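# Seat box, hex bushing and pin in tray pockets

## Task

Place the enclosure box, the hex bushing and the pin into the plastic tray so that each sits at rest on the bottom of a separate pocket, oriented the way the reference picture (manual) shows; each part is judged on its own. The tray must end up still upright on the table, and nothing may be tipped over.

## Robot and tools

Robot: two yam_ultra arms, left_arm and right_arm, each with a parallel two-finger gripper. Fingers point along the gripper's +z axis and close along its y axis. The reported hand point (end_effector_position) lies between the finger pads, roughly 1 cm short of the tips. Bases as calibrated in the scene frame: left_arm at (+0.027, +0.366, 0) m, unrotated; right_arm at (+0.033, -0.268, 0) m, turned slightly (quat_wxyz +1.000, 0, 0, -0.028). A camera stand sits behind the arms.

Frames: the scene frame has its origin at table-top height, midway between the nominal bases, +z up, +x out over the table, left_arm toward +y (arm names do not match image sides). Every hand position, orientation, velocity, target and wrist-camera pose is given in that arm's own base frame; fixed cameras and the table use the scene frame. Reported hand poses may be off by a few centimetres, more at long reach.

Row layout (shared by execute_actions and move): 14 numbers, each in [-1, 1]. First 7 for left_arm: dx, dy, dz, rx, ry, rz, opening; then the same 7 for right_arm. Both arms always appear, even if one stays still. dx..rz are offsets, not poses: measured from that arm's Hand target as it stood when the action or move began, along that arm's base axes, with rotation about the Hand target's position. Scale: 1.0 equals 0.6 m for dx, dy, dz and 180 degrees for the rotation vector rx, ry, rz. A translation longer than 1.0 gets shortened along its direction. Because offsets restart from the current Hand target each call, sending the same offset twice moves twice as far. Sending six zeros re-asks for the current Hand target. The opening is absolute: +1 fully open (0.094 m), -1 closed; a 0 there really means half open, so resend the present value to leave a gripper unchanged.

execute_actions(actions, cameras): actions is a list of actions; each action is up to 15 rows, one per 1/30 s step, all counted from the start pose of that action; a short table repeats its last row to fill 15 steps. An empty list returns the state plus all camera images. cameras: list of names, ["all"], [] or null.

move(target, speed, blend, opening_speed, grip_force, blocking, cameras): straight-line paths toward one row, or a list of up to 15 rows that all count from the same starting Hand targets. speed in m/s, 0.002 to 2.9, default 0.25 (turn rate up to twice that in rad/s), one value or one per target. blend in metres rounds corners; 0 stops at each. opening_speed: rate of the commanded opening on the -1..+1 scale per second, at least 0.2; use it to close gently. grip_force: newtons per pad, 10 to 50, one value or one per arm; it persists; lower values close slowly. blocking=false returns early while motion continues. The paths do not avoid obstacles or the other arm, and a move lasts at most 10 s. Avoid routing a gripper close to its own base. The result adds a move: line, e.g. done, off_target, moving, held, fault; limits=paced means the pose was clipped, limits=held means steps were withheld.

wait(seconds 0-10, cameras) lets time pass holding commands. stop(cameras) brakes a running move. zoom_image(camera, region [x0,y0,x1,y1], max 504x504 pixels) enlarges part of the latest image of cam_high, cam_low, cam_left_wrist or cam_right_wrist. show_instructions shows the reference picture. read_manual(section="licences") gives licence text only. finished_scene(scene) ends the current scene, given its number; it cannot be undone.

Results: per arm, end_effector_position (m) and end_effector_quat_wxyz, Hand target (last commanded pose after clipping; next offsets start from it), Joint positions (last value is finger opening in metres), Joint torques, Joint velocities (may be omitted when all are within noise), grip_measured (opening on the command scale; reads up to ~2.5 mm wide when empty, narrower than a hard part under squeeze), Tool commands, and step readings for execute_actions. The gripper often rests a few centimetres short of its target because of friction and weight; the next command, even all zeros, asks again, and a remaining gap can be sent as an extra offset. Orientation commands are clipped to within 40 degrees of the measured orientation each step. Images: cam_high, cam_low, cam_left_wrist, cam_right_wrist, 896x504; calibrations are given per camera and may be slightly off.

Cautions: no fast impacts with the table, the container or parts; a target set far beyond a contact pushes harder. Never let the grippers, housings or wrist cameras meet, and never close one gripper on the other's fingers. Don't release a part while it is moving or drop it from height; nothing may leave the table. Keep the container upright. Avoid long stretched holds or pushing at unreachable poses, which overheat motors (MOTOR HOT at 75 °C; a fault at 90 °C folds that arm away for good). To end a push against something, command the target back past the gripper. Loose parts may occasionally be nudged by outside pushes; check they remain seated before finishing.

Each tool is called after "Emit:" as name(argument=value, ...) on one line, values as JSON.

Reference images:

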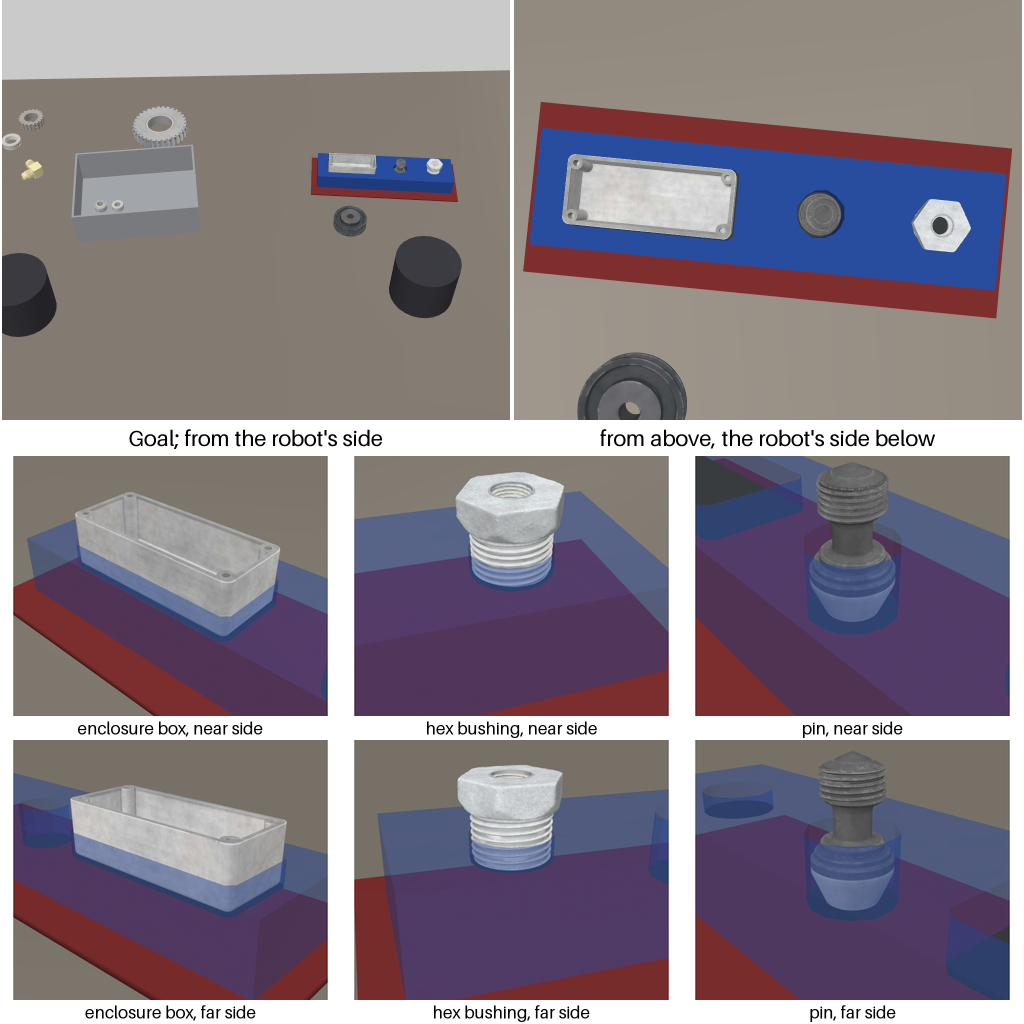

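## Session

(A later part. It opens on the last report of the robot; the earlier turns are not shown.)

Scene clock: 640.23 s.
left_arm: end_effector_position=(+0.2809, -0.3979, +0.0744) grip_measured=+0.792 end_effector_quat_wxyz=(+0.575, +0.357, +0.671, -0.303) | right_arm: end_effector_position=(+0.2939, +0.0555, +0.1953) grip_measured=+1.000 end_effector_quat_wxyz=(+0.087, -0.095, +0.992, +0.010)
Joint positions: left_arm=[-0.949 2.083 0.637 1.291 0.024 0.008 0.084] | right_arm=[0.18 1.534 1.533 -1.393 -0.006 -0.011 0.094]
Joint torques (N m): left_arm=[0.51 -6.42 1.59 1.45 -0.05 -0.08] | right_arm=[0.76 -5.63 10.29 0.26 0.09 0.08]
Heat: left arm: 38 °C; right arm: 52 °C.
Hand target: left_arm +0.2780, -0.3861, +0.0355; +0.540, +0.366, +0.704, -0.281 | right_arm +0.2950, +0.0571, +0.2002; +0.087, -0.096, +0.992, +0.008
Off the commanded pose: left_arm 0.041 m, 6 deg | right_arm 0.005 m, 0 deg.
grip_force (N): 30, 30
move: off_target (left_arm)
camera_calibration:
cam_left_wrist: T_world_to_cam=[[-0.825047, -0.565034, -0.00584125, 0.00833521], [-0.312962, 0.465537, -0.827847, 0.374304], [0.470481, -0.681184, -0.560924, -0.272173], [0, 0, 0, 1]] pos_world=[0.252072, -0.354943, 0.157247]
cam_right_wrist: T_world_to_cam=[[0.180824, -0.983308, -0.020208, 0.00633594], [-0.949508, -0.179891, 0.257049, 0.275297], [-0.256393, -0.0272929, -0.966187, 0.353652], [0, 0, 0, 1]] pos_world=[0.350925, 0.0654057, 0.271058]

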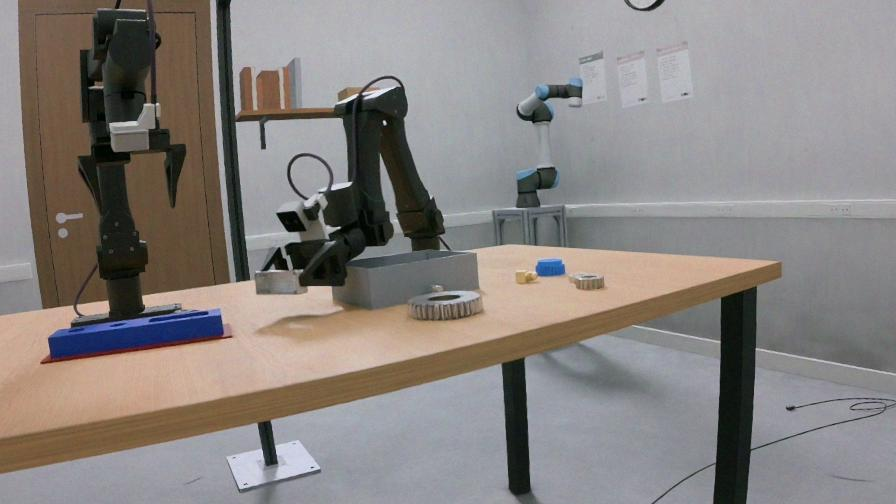

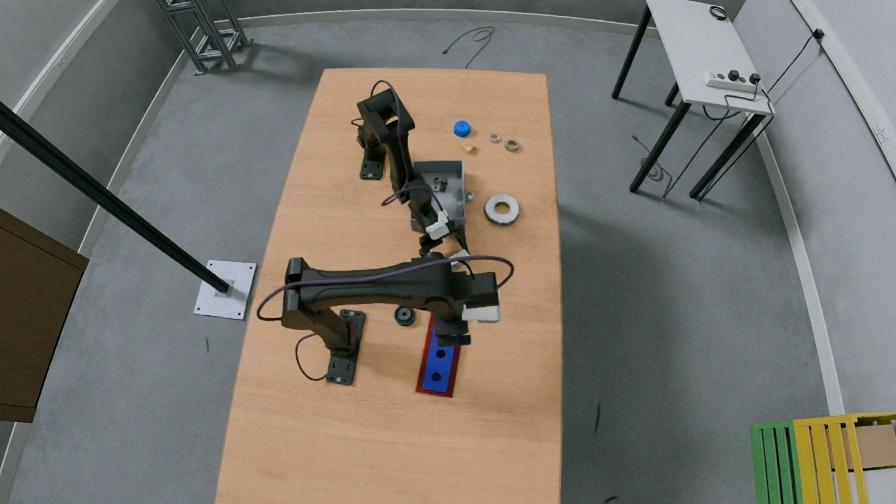

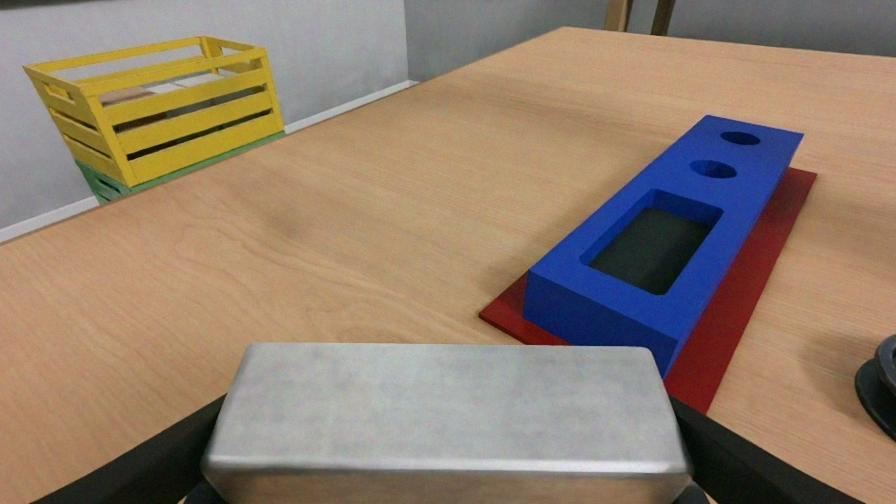

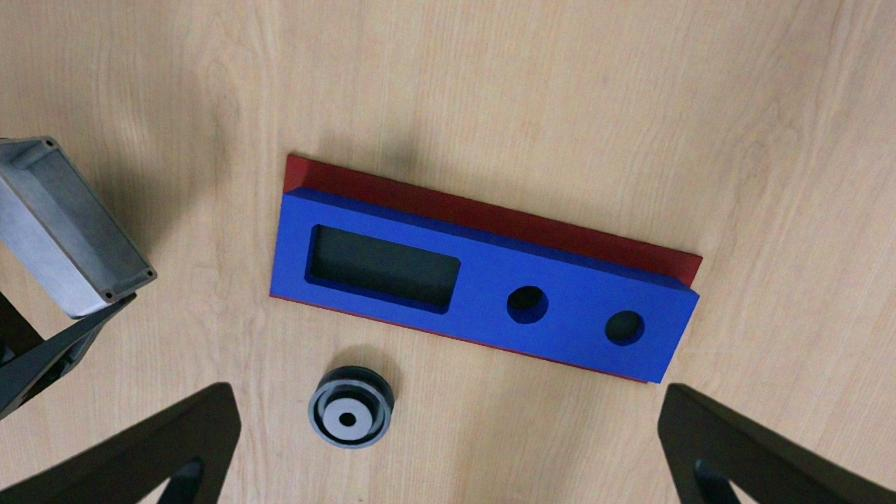

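Emit:
move(target=[[0, 0, 0.15, 0, 0, 0, 0.55, 0, 0, 0, 0, 0, 0, 1], [-0.2267, -0.0857, 0.15, 0, 0, -0.0944, 0.55, 0, 0, 0, 0, 0, 0, 1], [-0.2267, -0.0857, 0.0242, 0, 0, -0.0944, 0.55, 0, 0, 0, 0, 0, 0, 1]], speed=[0.2, 0.3, 0.15], blend=[0.01, 0.02, 0], cameras=["all"])

Scene clock: 673.27 s.
left_arm: end_effector_position=(+0.1415, -0.4379, +0.0514) grip_measured=+0.792 end_effector_quat_wxyz=(+0.489, +0.470, +0.643, -0.356) | right_arm: end_effector_position=(+0.2939, +0.0555, +0.1953) grip_measured=+1.000 end_effector_quat_wxyz=(+0.087, -0.095, +0.992, +0.010)
Joint positions: left_arm=[-1.26 2.019 0.549 1.198 0.001 0.001 0.084] | right_arm=[0.18 1.534 1.533 -1.393 -0.006 -0.011 0.094]
Joint torques (N m): left_arm=[-0.08 -7.75 3.36 2.19 -0.03 -0.07] | right_arm=[0.69 -5.63 10.25 0.27 0.08 0.08]
Heat: left arm: 35 °C; right arm: 53 °C.
Hand target: left_arm +0.1421, -0.4375, +0.0501; +0.492, +0.466, +0.642, -0.358 | right_arm +0.2950, +0.0571, +0.2002; +0.087, -0.096, +0.992, +0.008
Off the commanded pose: left_arm 0.001 m, 1 deg | right_arm 0.005 m, 0 deg.
grip_force (N): 30, 30
move: done
camera_calibration:
cam_left_wrist: T_world_to_cam=[[-0.951433, -0.307843, -0.00274189, 0.000981754], [-0.199316, 0.622752, -0.756606, 0.379458], [0.234624, -0.719313, -0.653865, -0.2253], [0, 0, 0, 1]] pos_world=[0.129427, -0.398068, 0.139787]
cam_right_wrist: T_world_to_cam=[[0.180824, -0.983308, -0.020208, 0.00633594], [-0.949508, -0.179891, 0.257049, 0.275297], [-0.256393, -0.0272929, -0.966187, 0.353652], [0, 0, 0, 1]] pos_world=[0.350925, 0.0654057, 0.271058]

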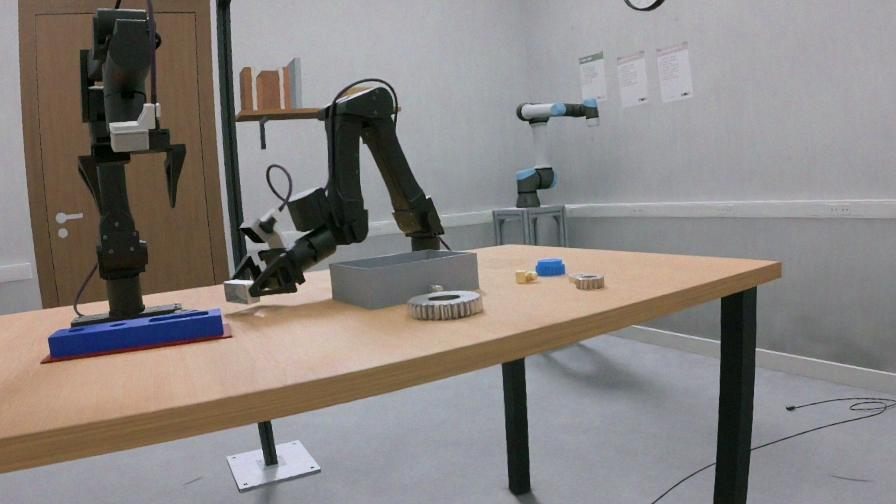

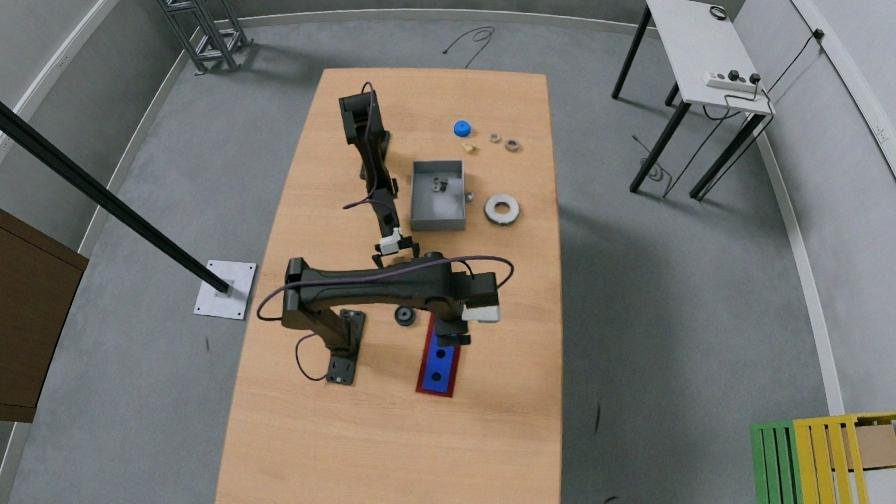

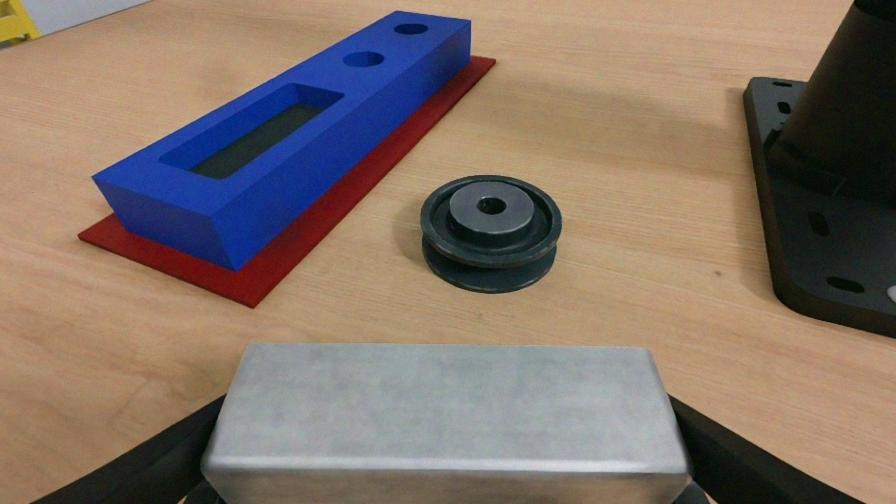

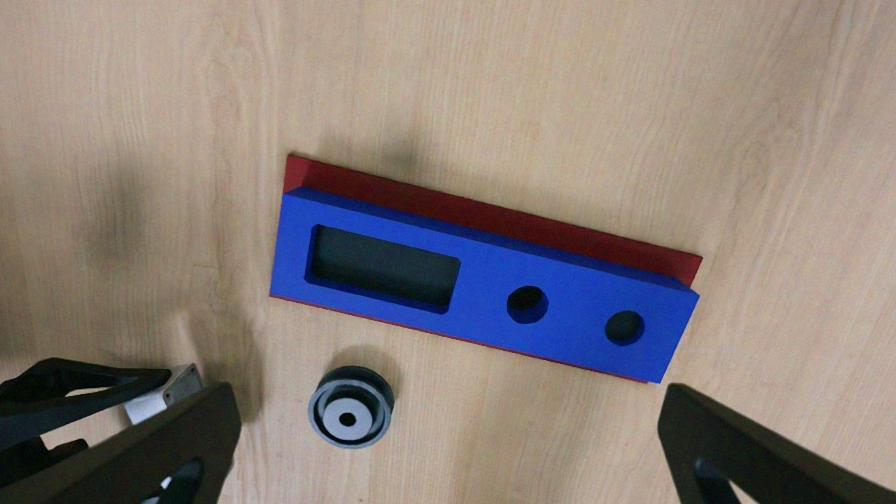

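Emit:
move(target=[[-0.017, 0.0562, 0, 0, 0, 0, 0.55, 0, 0, 0, 0, 0, 0, 1], [-0.017, 0.0562, -0.0492, 0, 0, 0, 0.55, 0, 0, 0, 0, 0, 0, 1]], speed=[0.2, 0.1], blend=[0.005, 0], cameras=["cam_high"])

Emit:
zoom_image(camera="cam_high", region=[200, 240, 340, 340])

Scene clock: 736.90 s.
left_arm: end_effector_position=(+0.1312, -0.4057, +0.0315) grip_measured=+0.792 end_effector_quat_wxyz=(+0.498, +0.461, +0.637, -0.366) | right_arm: end_effector_position=(+0.2939, +0.0555, +0.1953) grip_measured=+1.000 end_effector_quat_wxyz=(+0.087, -0.095, +0.992, +0.010)
Joint positions: left_arm=[-1.26 2.132 0.41 1.483 0.001 -0.007 0.084] | right_arm=[0.18 1.534 1.533 -1.393 -0.006 -0.011 0.094]
Joint torques (N m): left_arm=[0.13 -5.83 2.55 1.95 -0.01 0.02] | right_arm=[0.69 -5.7 10.28 0.24 0.07 0.06]
Heat: left arm: 34 °C; right arm: 53 °C.
Hand target: left_arm +0.1319, -0.4038, +0.0205; +0.492, +0.466, +0.642, -0.358 | right_arm +0.2950, +0.0571, +0.2002; +0.087, -0.096, +0.992, +0.008
Off the commanded pose: left_arm 0.011 m, 1 deg | right_arm 0.005 m, 0 deg.
grip_force (N): 30, 30
move: off_target (left_arm)
Images, in order (width x height): cam_high 896x504.

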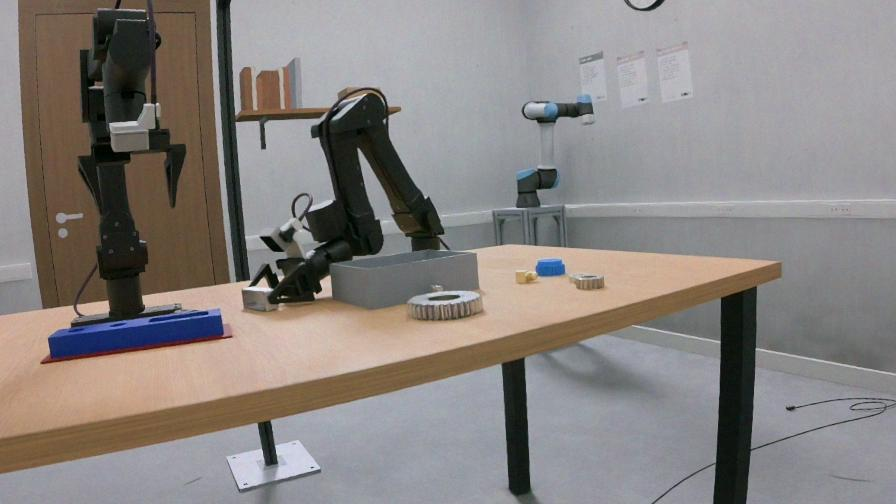

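Scaled by 3.600 from the camera's 896x504 image, which has a finer 1280x720 frame.

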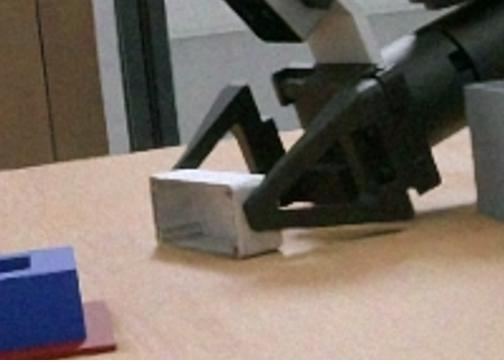

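Emit:
execute_actions(actions=[])

Emit:
zoom_image(camera="cam_low", region=[340, 150, 480, 280])

Scene clock: 754.63 s.
left_arm: end_effector_position=(+0.1312, -0.4057, +0.0315) grip_measured=+0.792 end_effector_quat_wxyz=(+0.498, +0.461, +0.637, -0.366) | right_arm: end_effector_position=(+0.2939, +0.0555, +0.1953) grip_measured=+1.000 end_effector_quat_wxyz=(+0.087, -0.095, +0.992, +0.010)
Joint positions: left_arm=[-1.26 2.132 0.41 1.483 0.001 -0.007 0.084] | right_arm=[0.18 1.534 1.533 -1.393 -0.006 -0.011 0.094]
Joint velocities: left_arm=[within noise] | right_arm=[-0.007 -0.046 0.002 -0.022 0.022 -0.022 0]
Joint torques (N m): left_arm=[0.13 -5.83 2.54 1.95 -0.01 0.02] | right_arm=[0.59 -5.71 10.14 0.26 0.08 0.06]
Heat: left arm: 34 °C; right arm: 53 °C.
Hand target: left_arm +0.1319, -0.4038, +0.0205; +0.492, +0.466, +0.642, -0.358 | right_arm +0.2950, +0.0571, +0.2002; +0.087, -0.096, +0.992, +0.008
Tool commands: left_gripper/opening=+0.55 right_gripper/opening=+1.0
Off the commanded pose: left_arm 0.011 m, 1 deg | right_arm 0.005 m, 0 deg.
grip_force (N): 30, 30
camera_calibration:
cam_left_wrist: T_world_to_cam=[[-0.950876, -0.309542, 0.00433153, -0.0000599125], [-0.197819, 0.596794, -0.777627, 0.332191], [0.238124, -0.740284, -0.62871, -0.222456], [0, 0, 0, 1]] pos_world=[0.118629, -0.362949, 0.118461]
cam_right_wrist: T_world_to_cam=[[0.180824, -0.983308, -0.020208, 0.00633594], [-0.949508, -0.179891, 0.257049, 0.275297], [-0.256393, -0.0272929, -0.966187, 0.353652], [0, 0, 0, 1]] pos_world=[0.350925, 0.0654057, 0.271058]

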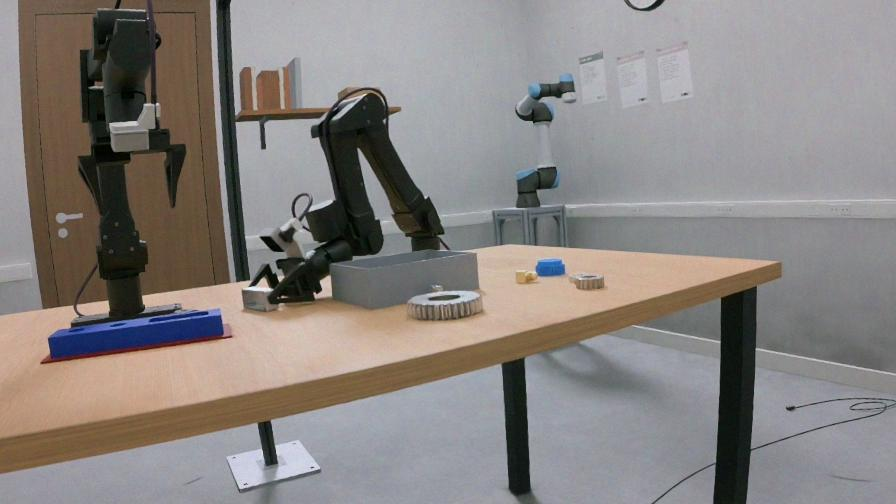

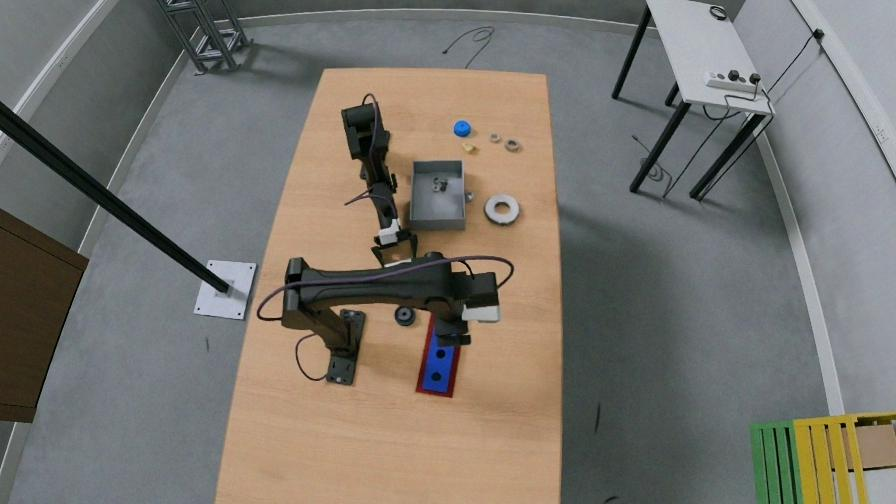

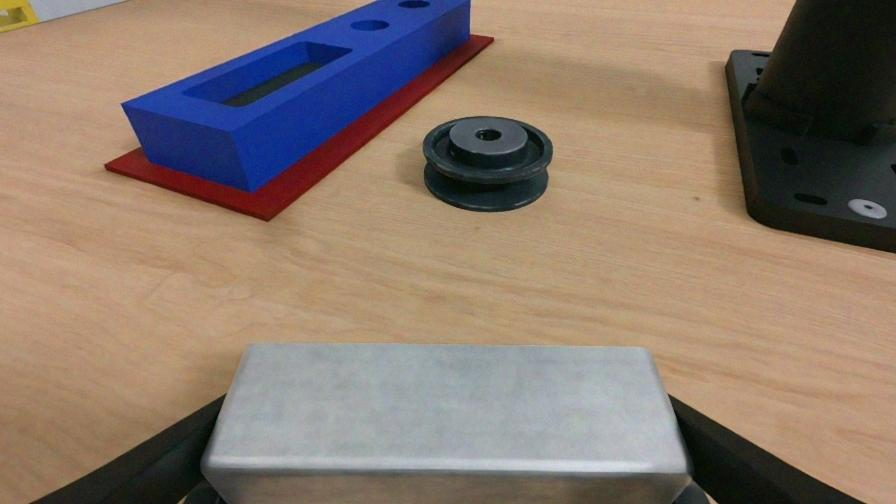

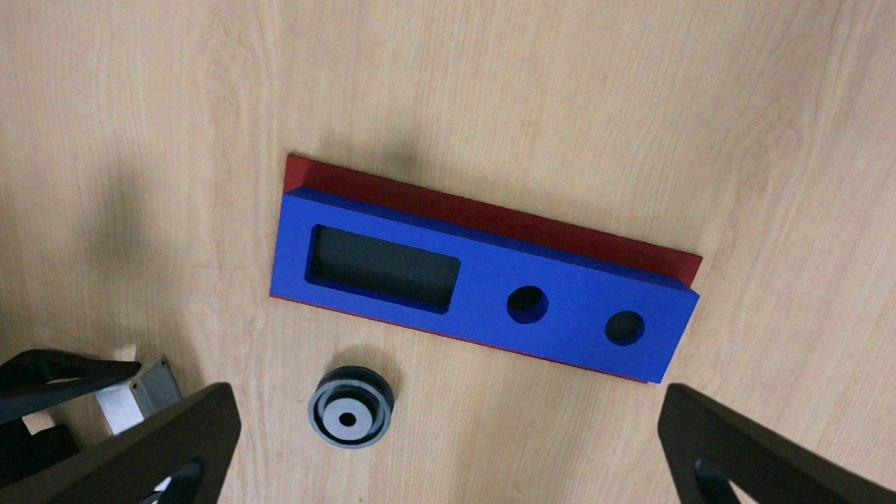

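Scaled by 3.600 from the camera's 896x504 image, which has a finer 1280x720 frame.

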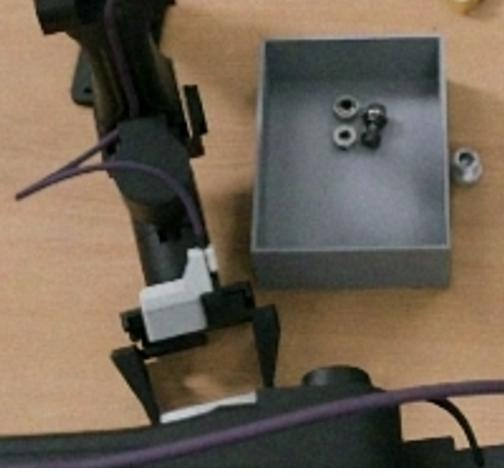

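Emit:
move(target=[0, 0, -0.02, 0, 0, 0, 0.55, 0, 0, 0, 0, 0, 0, 1], speed=0.1, cameras=["cam_high"])

Emit:
zoom_image(camera="cam_high", region=[200, 240, 340, 340])

Scene clock: 767.40 s.
left_arm: end_effector_position=(+0.1338, -0.4139, +0.0306) grip_measured=+0.792 end_effector_quat_wxyz=(+0.500, +0.457, +0.636, -0.370) | right_arm: end_effector_position=(+0.2939, +0.0555, +0.1953) grip_measured=+1.000 end_effector_quat_wxyz=(+0.087, -0.095, +0.992, +0.010)
Joint positions: left_arm=[-1.26 2.159 0.444 1.487 0.001 -0.013 0.084] | right_arm=[0.18 1.534 1.533 -1.393 -0.006 -0.011 0.094]
Joint torques (N m): left_arm=[0.13 -2.71 0.77 2.52 -0.01 0.08] | right_arm=[0.8 -5.68 10.26 0.25 0.08 0.08]
Heat: left arm: 35 °C; right arm: 53 °C.
Hand target: left_arm +0.1319, -0.4038, +0.0084; +0.492, +0.466, +0.642, -0.358 | right_arm +0.2950, +0.0571, +0.2002; +0.087, -0.096, +0.992, +0.008
Off the commanded pose: left_arm 0.024 m, 2 deg | right_arm 0.005 m, 0 deg.
grip_force (N): 30, 30
move: off_target (left_arm)
Images, in order (width x height): cam_high 896x504.

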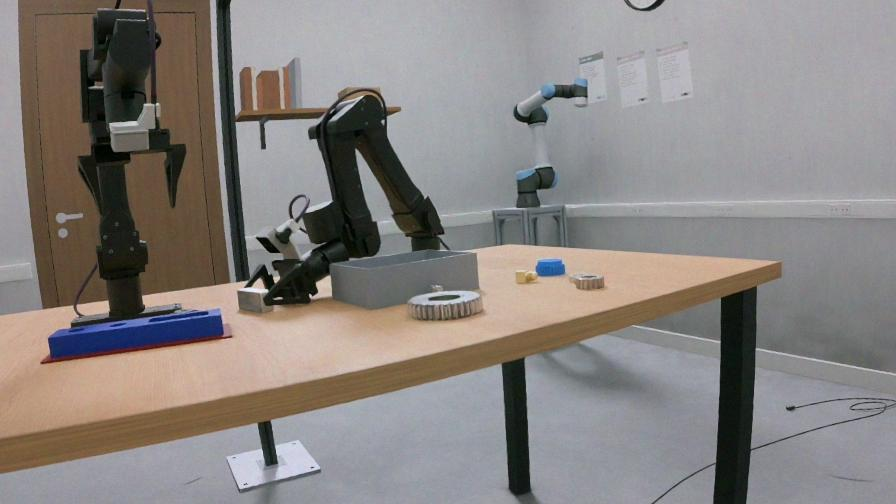

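Scaled by 3.600 from the camera's 896x504 image, which has a finer 1280x720 frame.

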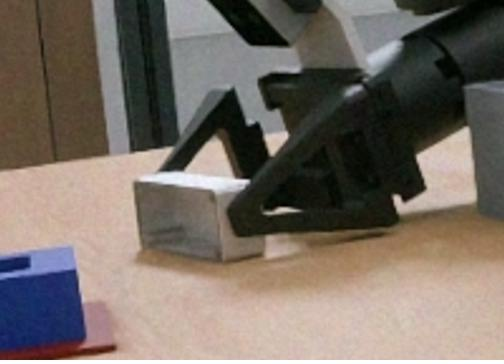

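Emit:
zoom_image(camera="cam_high", region=[225, 275, 325, 325])

Scaled by 5.040 from the camera's 896x504 image, which has a finer 1280x720 frame.

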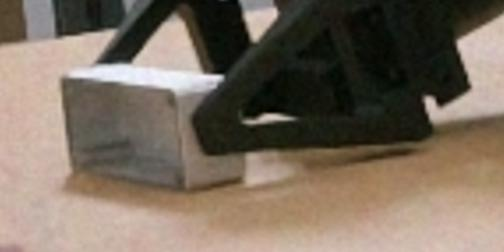

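Emit:
move(target=[[0.0032, -0.0168, 0.035, 0, 0, 0, 0.55, 0, 0, 0, 0, 0, 0, 1], [0.0032, -0.0168, 0.035, 0, 0, 0, 1, 0, 0, 0, 0, 0, 0, 1], [0.0032, -0.0168, 0.14, 0, 0, 0, 1, 0, 0, 0, 0, 0, 0, 1], [0.0092, -0.0357, 0.1527, 0.4491, 0.1459, 0, 1, 0, 0, 0, 0, 0, 0, 1]], speed=[0.1, 0.1, 0.2, 0.4], blend=[0, 0, 0.03, 0], cameras=["cam_high", "cam_left_wrist"])

Scene clock: 809.87 s.
left_arm: end_effector_position=(+0.1374, -0.4235, +0.1031) grip_measured=+0.999 end_effector_quat_wxyz=(-0.012, +0.587, +0.810, +0.009) | right_arm: end_effector_position=(+0.2939, +0.0555, +0.1953) grip_measured=+1.000 end_effector_quat_wxyz=(+0.087, -0.095, +0.992, +0.010)
Joint positions: left_arm=[-1.26 2.347 2.292 -1.546 -0.001 -0.006 0.094] | right_arm=[0.18 1.534 1.533 -1.393 -0.006 -0.011 0.094]
Joint torques (N m): left_arm=[-0.06 -12.66 7.2 -0.21 0.03 -0.02] | right_arm=[0.68 -5.65 10.18 0.27 0.1 0.07]
Heat: left arm: 37 °C; right arm: 54 °C.
Hand target: left_arm +0.1374, -0.4252, +0.1002; -0.070, +0.585, +0.806, +0.051 | right_arm +0.2950, +0.0571, +0.2002; +0.087, -0.096, +0.992, +0.008
Off the commanded pose: left_arm 0.003 m, 8 deg | right_arm 0.005 m, 0 deg.
joint sent to its limit (left arm) — joint 4 (wrist pitch), lower limit. The joint targets are off in orientation, not in position.
grip_force (N): 30, 30
move: off_target (left_arm)
camera_calibration:
cam_left_wrist: T_world_to_cam=[[-0.950638, -0.310258, -0.00518435, 0.000646225], [-0.278825, 0.846756, 0.453057, 0.389856], [-0.136175, 0.432139, -0.891467, 0.382909], [0, 0, 0, 1]] pos_world=[0.161459, -0.495382, 0.164727]
Images, in order (width x height): cam_high 896x504, cam_left_wrist 896x504.

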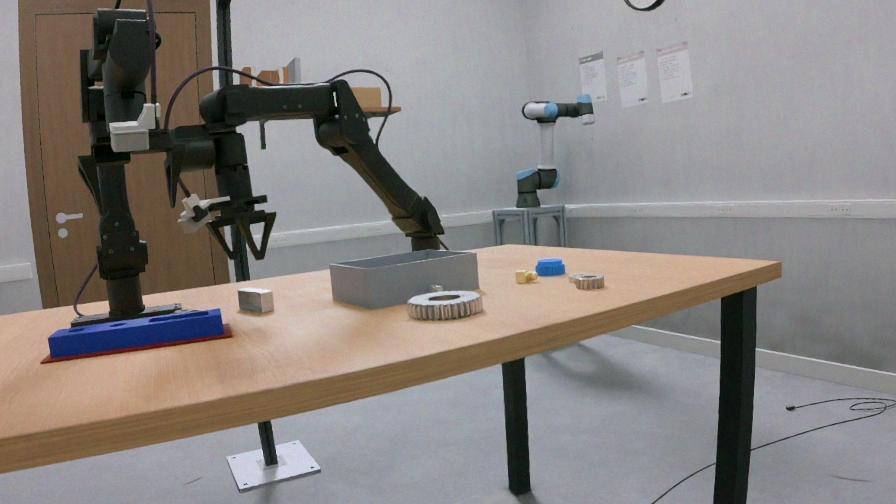

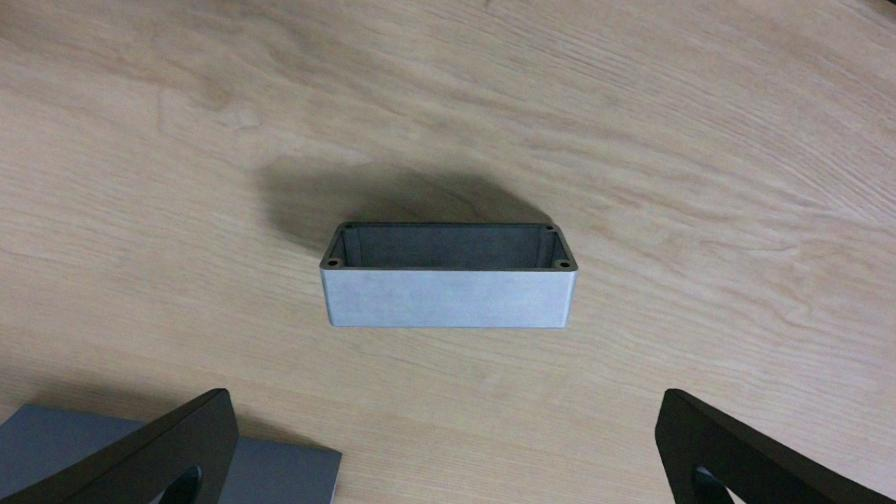

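Emit:
move(target=[[0, 0, -0.137, 0, 0, 0, 1, 0, 0, 0, 0, 0, 0, 1], [0, 0, -0.137, 0, 0, 0, 0.55, 0, 0, 0, 0, 0, 0, 1]], speed=[0.15, 0.1], cameras=["cam_high", "cam_left_wrist"])

Scene clock: 837.70 s.
left_arm: end_effector_position=(+0.1362, -0.4198, +0.0223) grip_measured=+0.799 end_effector_quat_wxyz=(-0.075, +0.584, +0.806, +0.056) | right_arm: end_effector_position=(+0.2939, +0.0555, +0.1953) grip_measured=+1.000 end_effector_quat_wxyz=(+0.087, -0.095, +0.992, +0.010)
Joint positions: left_arm=[-1.26 2.528 2.28 -1.509 -0.001 -0.006 0.084] | right_arm=[0.18 1.534 1.533 -1.393 -0.006 -0.011 0.094]
Joint torques (N m): left_arm=[-0.06 -14.26 6.37 -0.25 0.03 -0.02] | right_arm=[0.7 -5.63 10.17 0.26 0.09 0.06]
Heat: left arm: 35 °C; right arm: 54 °C.
Hand target: left_arm +0.1374, -0.4251, +0.0180; -0.071, +0.585, +0.806, +0.052 | right_arm +0.2950, +0.0571, +0.2002; +0.087, -0.096, +0.992, +0.008
Off the commanded pose: left_arm 0.007 m, 1 deg | right_arm 0.005 m, 0 deg.
grip_force (N): 30, 30
move: done
camera_calibration:
cam_left_wrist: T_world_to_cam=[[-0.950913, -0.309403, -0.00577279, 0.00067837], [-0.253713, 0.768804, 0.587001, 0.383867], [-0.177182, 0.559652, -0.809566, 0.366394], [0, 0, 0, 1]] pos_world=[0.162955, -0.499962, 0.071294]
Images, in order (width x height): cam_high 896x504, cam_left_wrist 896x504.

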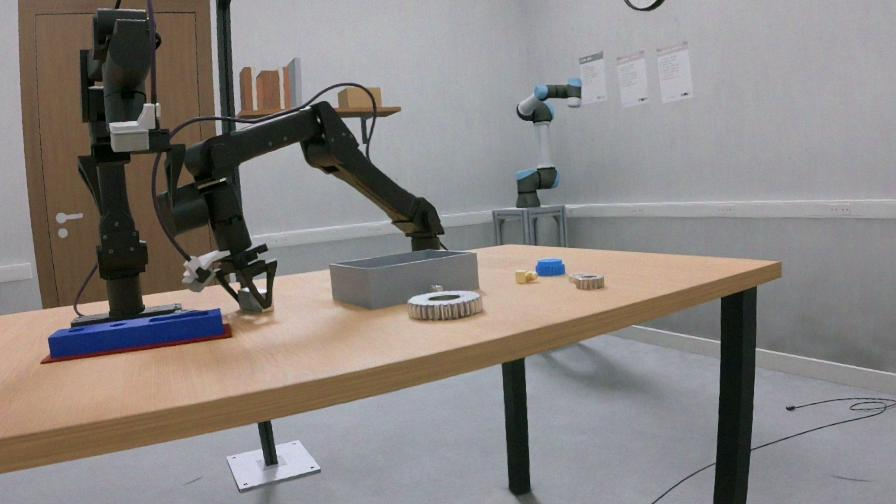

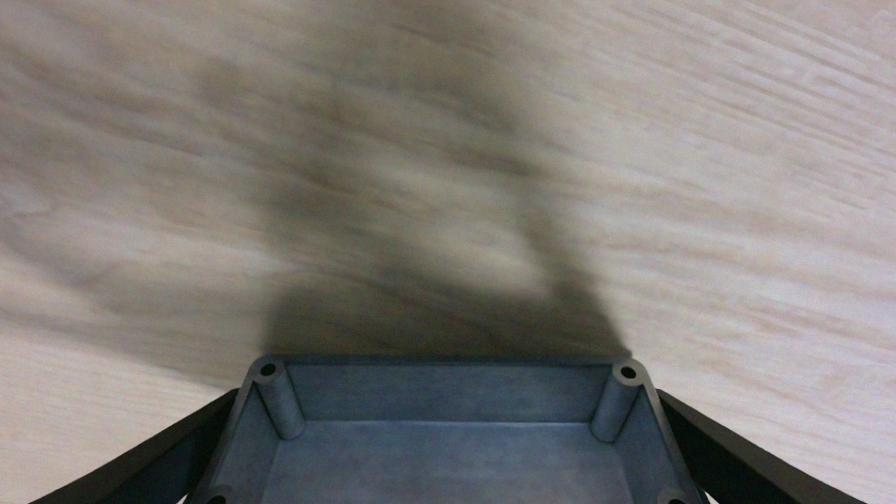

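Emit:
move(target=[[0, 0, 0.15, 0, 0, 0, 0.55, 0, 0, 0, 0, 0, 0, 1], [0.0077, -0.0238, 0.15, -0.4491, -0.1459, 0, 0.55, 0, 0, 0, 0, 0, 0, 1], [0.0077, -0.0238, 0.0133, -0.4491, -0.1459, 0, 0.55, 0, 0, 0, 0, 0, 0, 1]], speed=[0.25, 0.45, 0.15], blend=[0.02, 0.02, 0], cameras=["cam_high"])

Emit:
zoom_image(camera="cam_high", region=[225, 265, 345, 325])

Scene clock: 858.00 s.
left_arm: end_effector_position=(+0.1425, -0.4394, +0.0303) grip_measured=+0.798 end_effector_quat_wxyz=(+0.491, +0.465, +0.643, -0.360) | right_arm: end_effector_position=(+0.2939, +0.0555, +0.1953) grip_measured=+1.000 end_effector_quat_wxyz=(+0.087, -0.095, +0.992, +0.010)
Joint positions: left_arm=[-1.26 2.14 0.559 1.319 -0.001 -0.008 0.084] | right_arm=[0.18 1.534 1.533 -1.393 -0.006 -0.011 0.094]
Joint torques (N m): left_arm=[-0.28 -7.75 3.18 2.11 -0.03 0.01] | right_arm=[0.73 -5.64 10.19 0.24 0.1 0.07]
Heat: left arm: 35 °C; right arm: 54 °C.
Hand target: left_arm +0.1420, -0.4394, +0.0260; +0.492, +0.466, +0.642, -0.358 | right_arm +0.2950, +0.0571, +0.2002; +0.087, -0.096, +0.992, +0.008
Off the commanded pose: left_arm 0.004 m, 0 deg | right_arm 0.005 m, 0 deg.
grip_force (N): 30, 30
move: done
Images, in order (width x height): cam_high 896x504.

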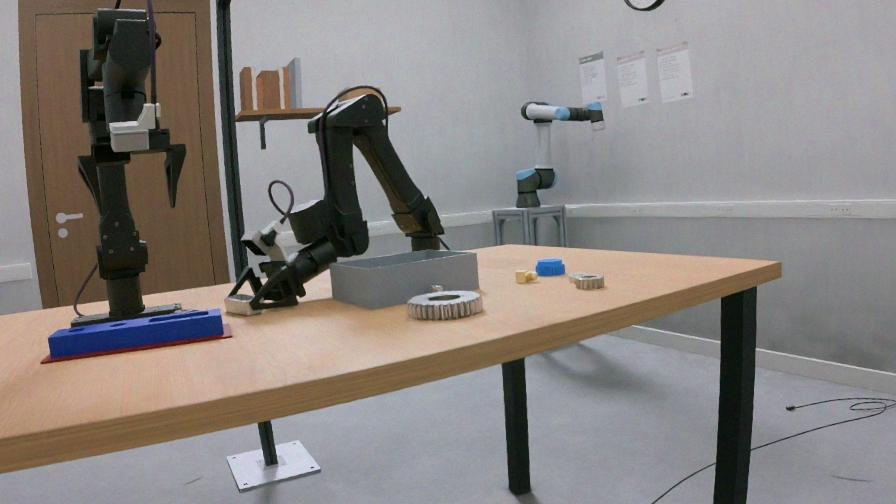

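Scaled by 4.200 from the camera's 896x504 image, which has a finer 1280x720 frame.

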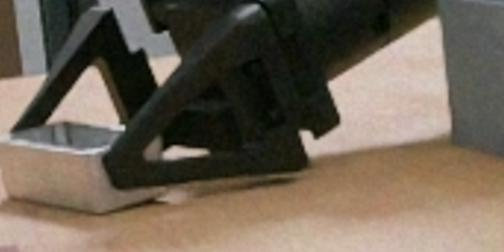

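Emit:
move(target=[0, 0, -0.009, 0, 0, 0, 0.55, 0, 0, 0, 0, 0, 0, 1], speed=0.05)

Scene clock: 862.30 s.
left_arm: end_effector_position=(+0.1426, -0.4398, +0.0295) grip_measured=+0.798 end_effector_quat_wxyz=(+0.496, +0.462, +0.639, -0.364) | right_arm: end_effector_position=(+0.2939, +0.0555, +0.1953) grip_measured=+1.000 end_effector_quat_wxyz=(+0.087, -0.095, +0.992, +0.010)
Joint positions: left_arm=[-1.26 2.164 0.559 1.36 -0.001 -0.008 0.084] | right_arm=[0.18 1.534 1.533 -1.393 -0.006 -0.011 0.094]
Joint torques (N m): left_arm=[-0.28 -7.49 3.28 1.92 -0.04 0.01] | right_arm=[0.66 -5.67 10.15 0.26 0.07 0.08]
Heat: left arm: 34 °C; right arm: 54 °C.
Hand target: left_arm +0.1420, -0.4394, +0.0204; +0.492, +0.466, +0.642, -0.358 | right_arm +0.2950, +0.0571, +0.2002; +0.087, -0.096, +0.992, +0.008
Off the commanded pose: left_arm 0.009 m, 1 deg | right_arm 0.005 m, 0 deg.
grip_force (N): 30, 30
move: done

Emit:
move(target=[[0, 0, 0.01, 0, 0, 0, 0.55, 0, 0, 0, 0, 0, 0, 1], [0, 0, 0.01, 0, 0, 0, 1, 0, 0, 0, 0, 0, 0, 1], [0, 0, 0.2, 0, 0, 0, 1, 0, 0, 0, 0, 0, 0, 1], [0.1678, 0.5285, 0.1993, 0.4191, 0.0304, -0.1312, 1, -0.28, 0.2315, -0.0837, -0.0153, 0.0536, 0.0562, 1]], speed=[0.1, 0.1, 0.25, 0.45], blend=[0, 0, 0.02, 0], cameras=["all"])

Scene clock: 900.90 s.
left_arm: end_effector_position=(+0.2407, -0.1228, +0.1369) grip_measured=+0.999 end_effector_quat_wxyz=(+0.003, +0.763, +0.646, +0.001) | right_arm: end_effector_position=(+0.1308, +0.1986, +0.1571) grip_measured=+1.000 end_effector_quat_wxyz=(+0.011, -0.184, +0.983, +0.011)
Joint positions: left_arm=[-0.476 1.558 1.337 -1.343 0 1.261 0.094] | right_arm=[0.984 1.417 1.288 -1.411 0.001 0.615 0.094]
Joint torques (N m): left_arm=[0.38 -5.83 7.39 -0.19 0.04 0.02] | right_arm=[0.62 -4.19 5.6 0.14 0.02 0.07]
Heat: left arm: 35 °C; right arm: 54 °C.
Hand target: left_arm +0.2427, -0.1224, +0.1400; +0.000, +0.764, +0.645, +0.000 | right_arm +0.1269, +0.1959, +0.1499; +0.000, -0.184, +0.983, +0.000
Off the commanded pose: left_arm 0.004 m, 0 deg | right_arm 0.008 m, 2 deg.
grip_force (N): 30, 30
move: done
camera_calibration:
cam_left_wrist: T_world_to_cam=[[-0.985984, 0.166532, -0.0101472, 0.260088], [0.146521, 0.893387, 0.424725, 0.0559807], [0.0797956, 0.417286, -0.905265, 0.245229], [0, 0, 0, 1]] pos_world=[0.228672, -0.195656, 0.20086]
cam_right_wrist: T_world_to_cam=[[0.349975, -0.936204, -0.032255, 0.146265], [-0.854389, -0.33313, 0.398803, 0.151687], [-0.384106, -0.112013, -0.916469, 0.304501], [0, 0, 0, 1]] pos_world=[0.195371, 0.221573, 0.22329]

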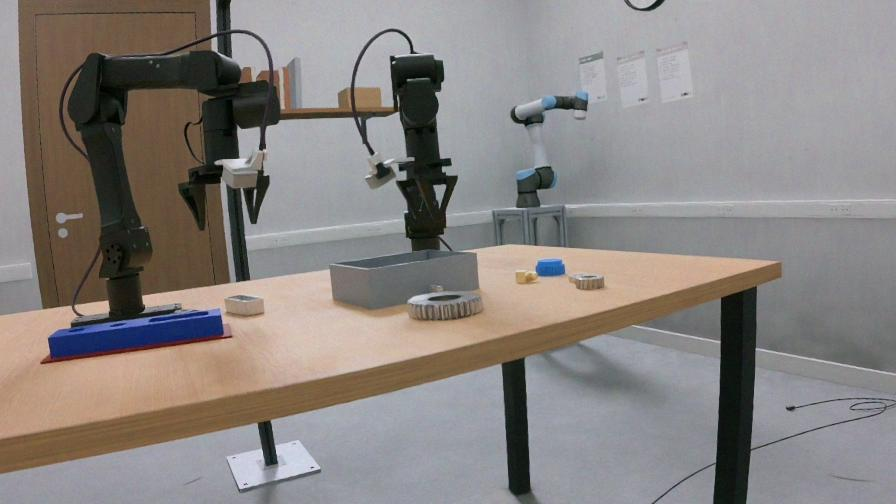

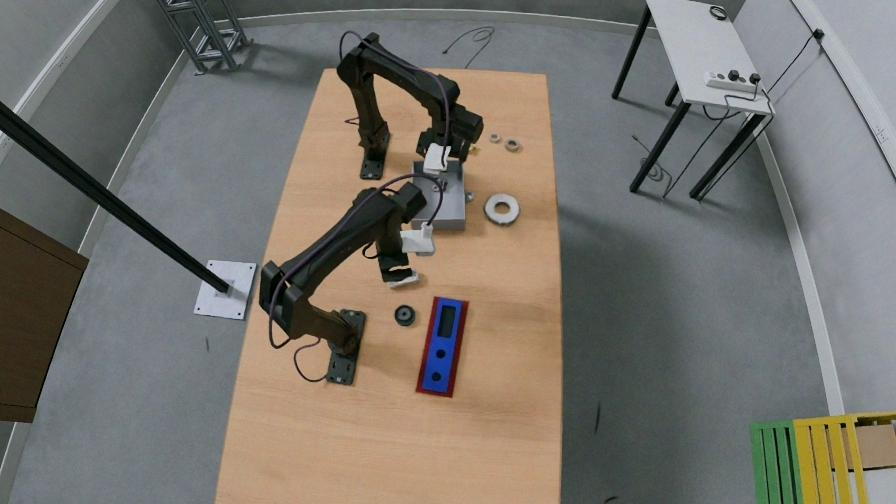

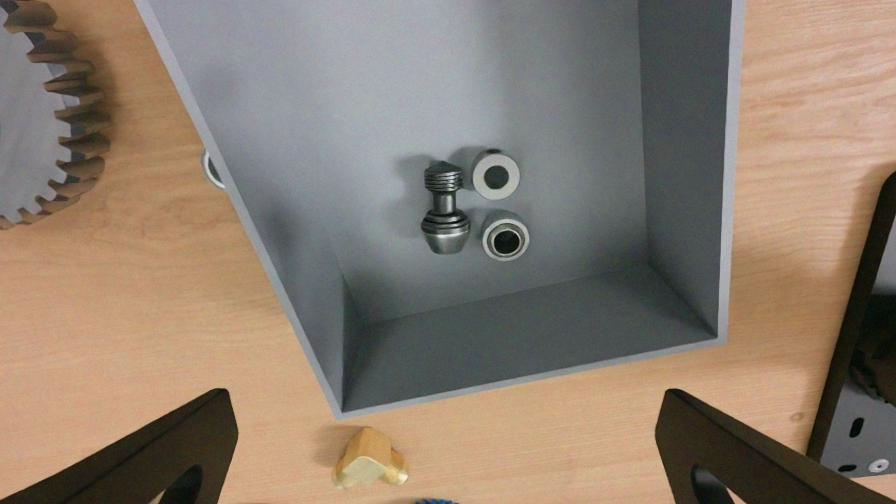

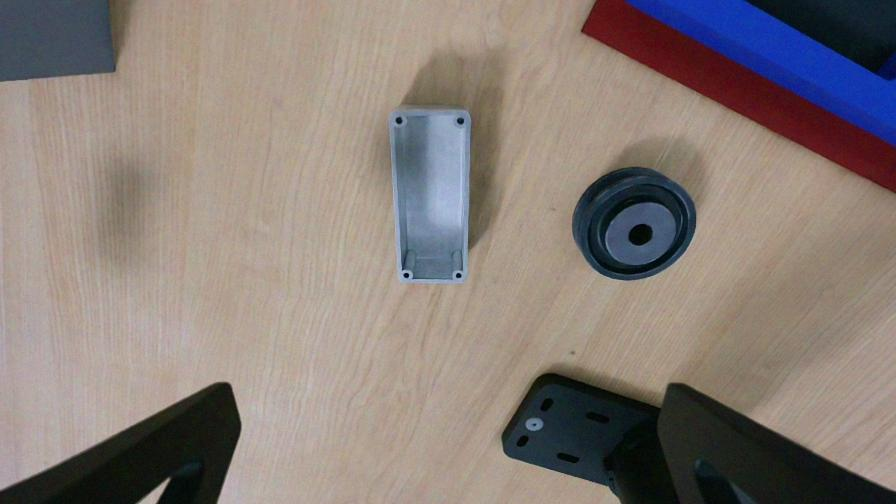

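Emit:
move(target=[-0.0435, -0.0298, -0.1282, -0.0481, -0.0413, 0.5576, -0.44, 0.0053, 0.0233, -0.16, 0, 0, -0.004, 0.2], speed=[0.35], cameras=["cam_left_wrist", "cam_right_wrist"])

Scene clock: 983.27 s.
left_arm: end_effector_position=(+0.2160, -0.1407, +0.0617) grip_measured=-0.439 end_effector_quat_wxyz=(+0.075, -0.008, +0.997, +0.001) | right_arm: end_effector_position=(+0.1327, +0.2098, +0.0611) grip_measured=+0.203 end_effector_quat_wxyz=(+0.003, -0.177, +0.984, +0.003)
Joint positions: left_arm=[-0.646 1.441 0.917 -0.929 -0.092 -0.657 0.026] | right_arm=[1.003 1.51 0.987 -1.038 0.001 0.648 0.057]
Joint torques (N m): left_arm=[-0.73 -7.35 4.59 0.41 -0.19 -0.1] | right_arm=[0.77 -4.77 5.53 0.3 0.03 0.07]
Heat: left arm: 36 °C; right arm: 44 °C.
Hand target: left_arm +0.2166, -0.1403, +0.0631; +0.087, -0.009, +0.996, +0.001 | right_arm +0.1302, +0.2099, +0.0539; +0.000, -0.178, +0.984, +0.000
Off the commanded pose: left_arm 0.002 m, 1 deg | right_arm 0.008 m, 1 deg.
grip_force (N): 30, 30
move: done
camera_calibration:
cam_left_wrist: T_world_to_cam=[[0.0162284, -0.999859, -0.00425323, -0.142979], [-0.957804, -0.0167664, 0.286933, 0.226463], [-0.286964, -0.000582709, -0.957941, 0.210273], [0, 0, 0, 1]] pos_world=[0.279568, -0.13904, 0.135841]
cam_right_wrist: T_world_to_cam=[[0.336078, -0.941624, -0.019925, 0.155203], [-0.8541, -0.313619, 0.414918, 0.190259], [-0.396945, -0.122427, -0.909641, 0.222019], [0, 0, 0, 1]] pos_world=[0.198469, 0.232993, 0.126108]
Images, in order (width x height): cam_left_wrist 896x504, cam_right_wrist 896x504.

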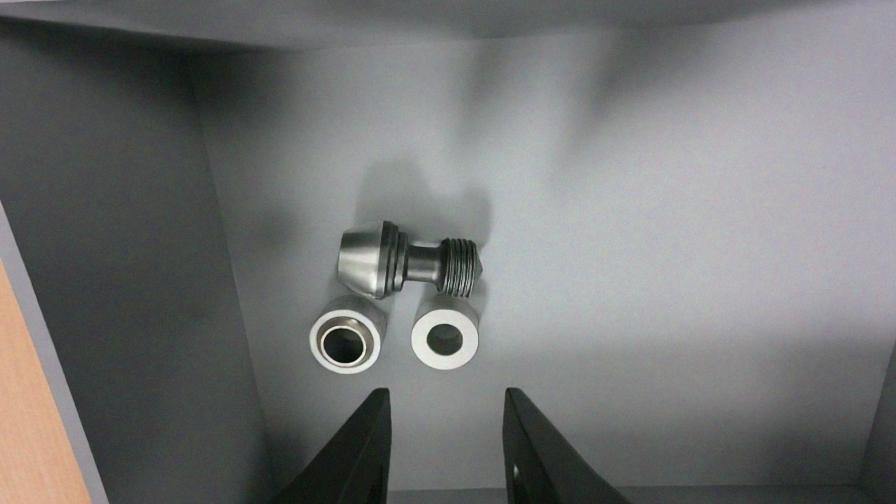

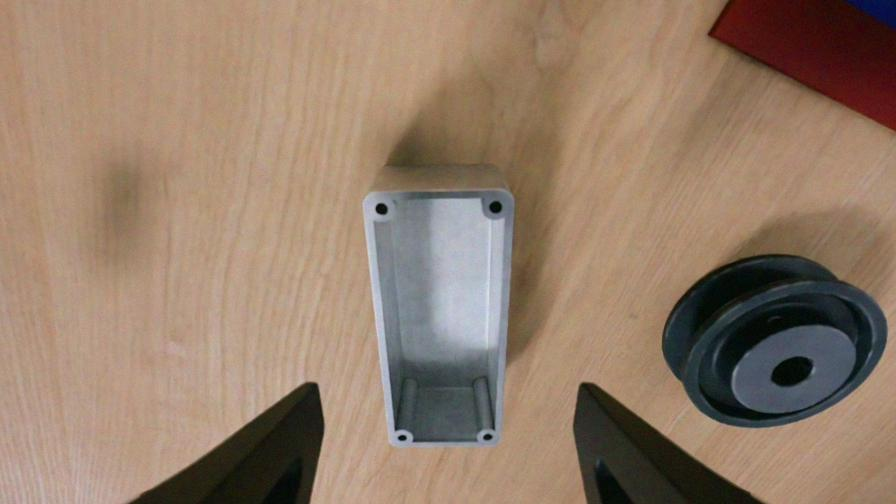

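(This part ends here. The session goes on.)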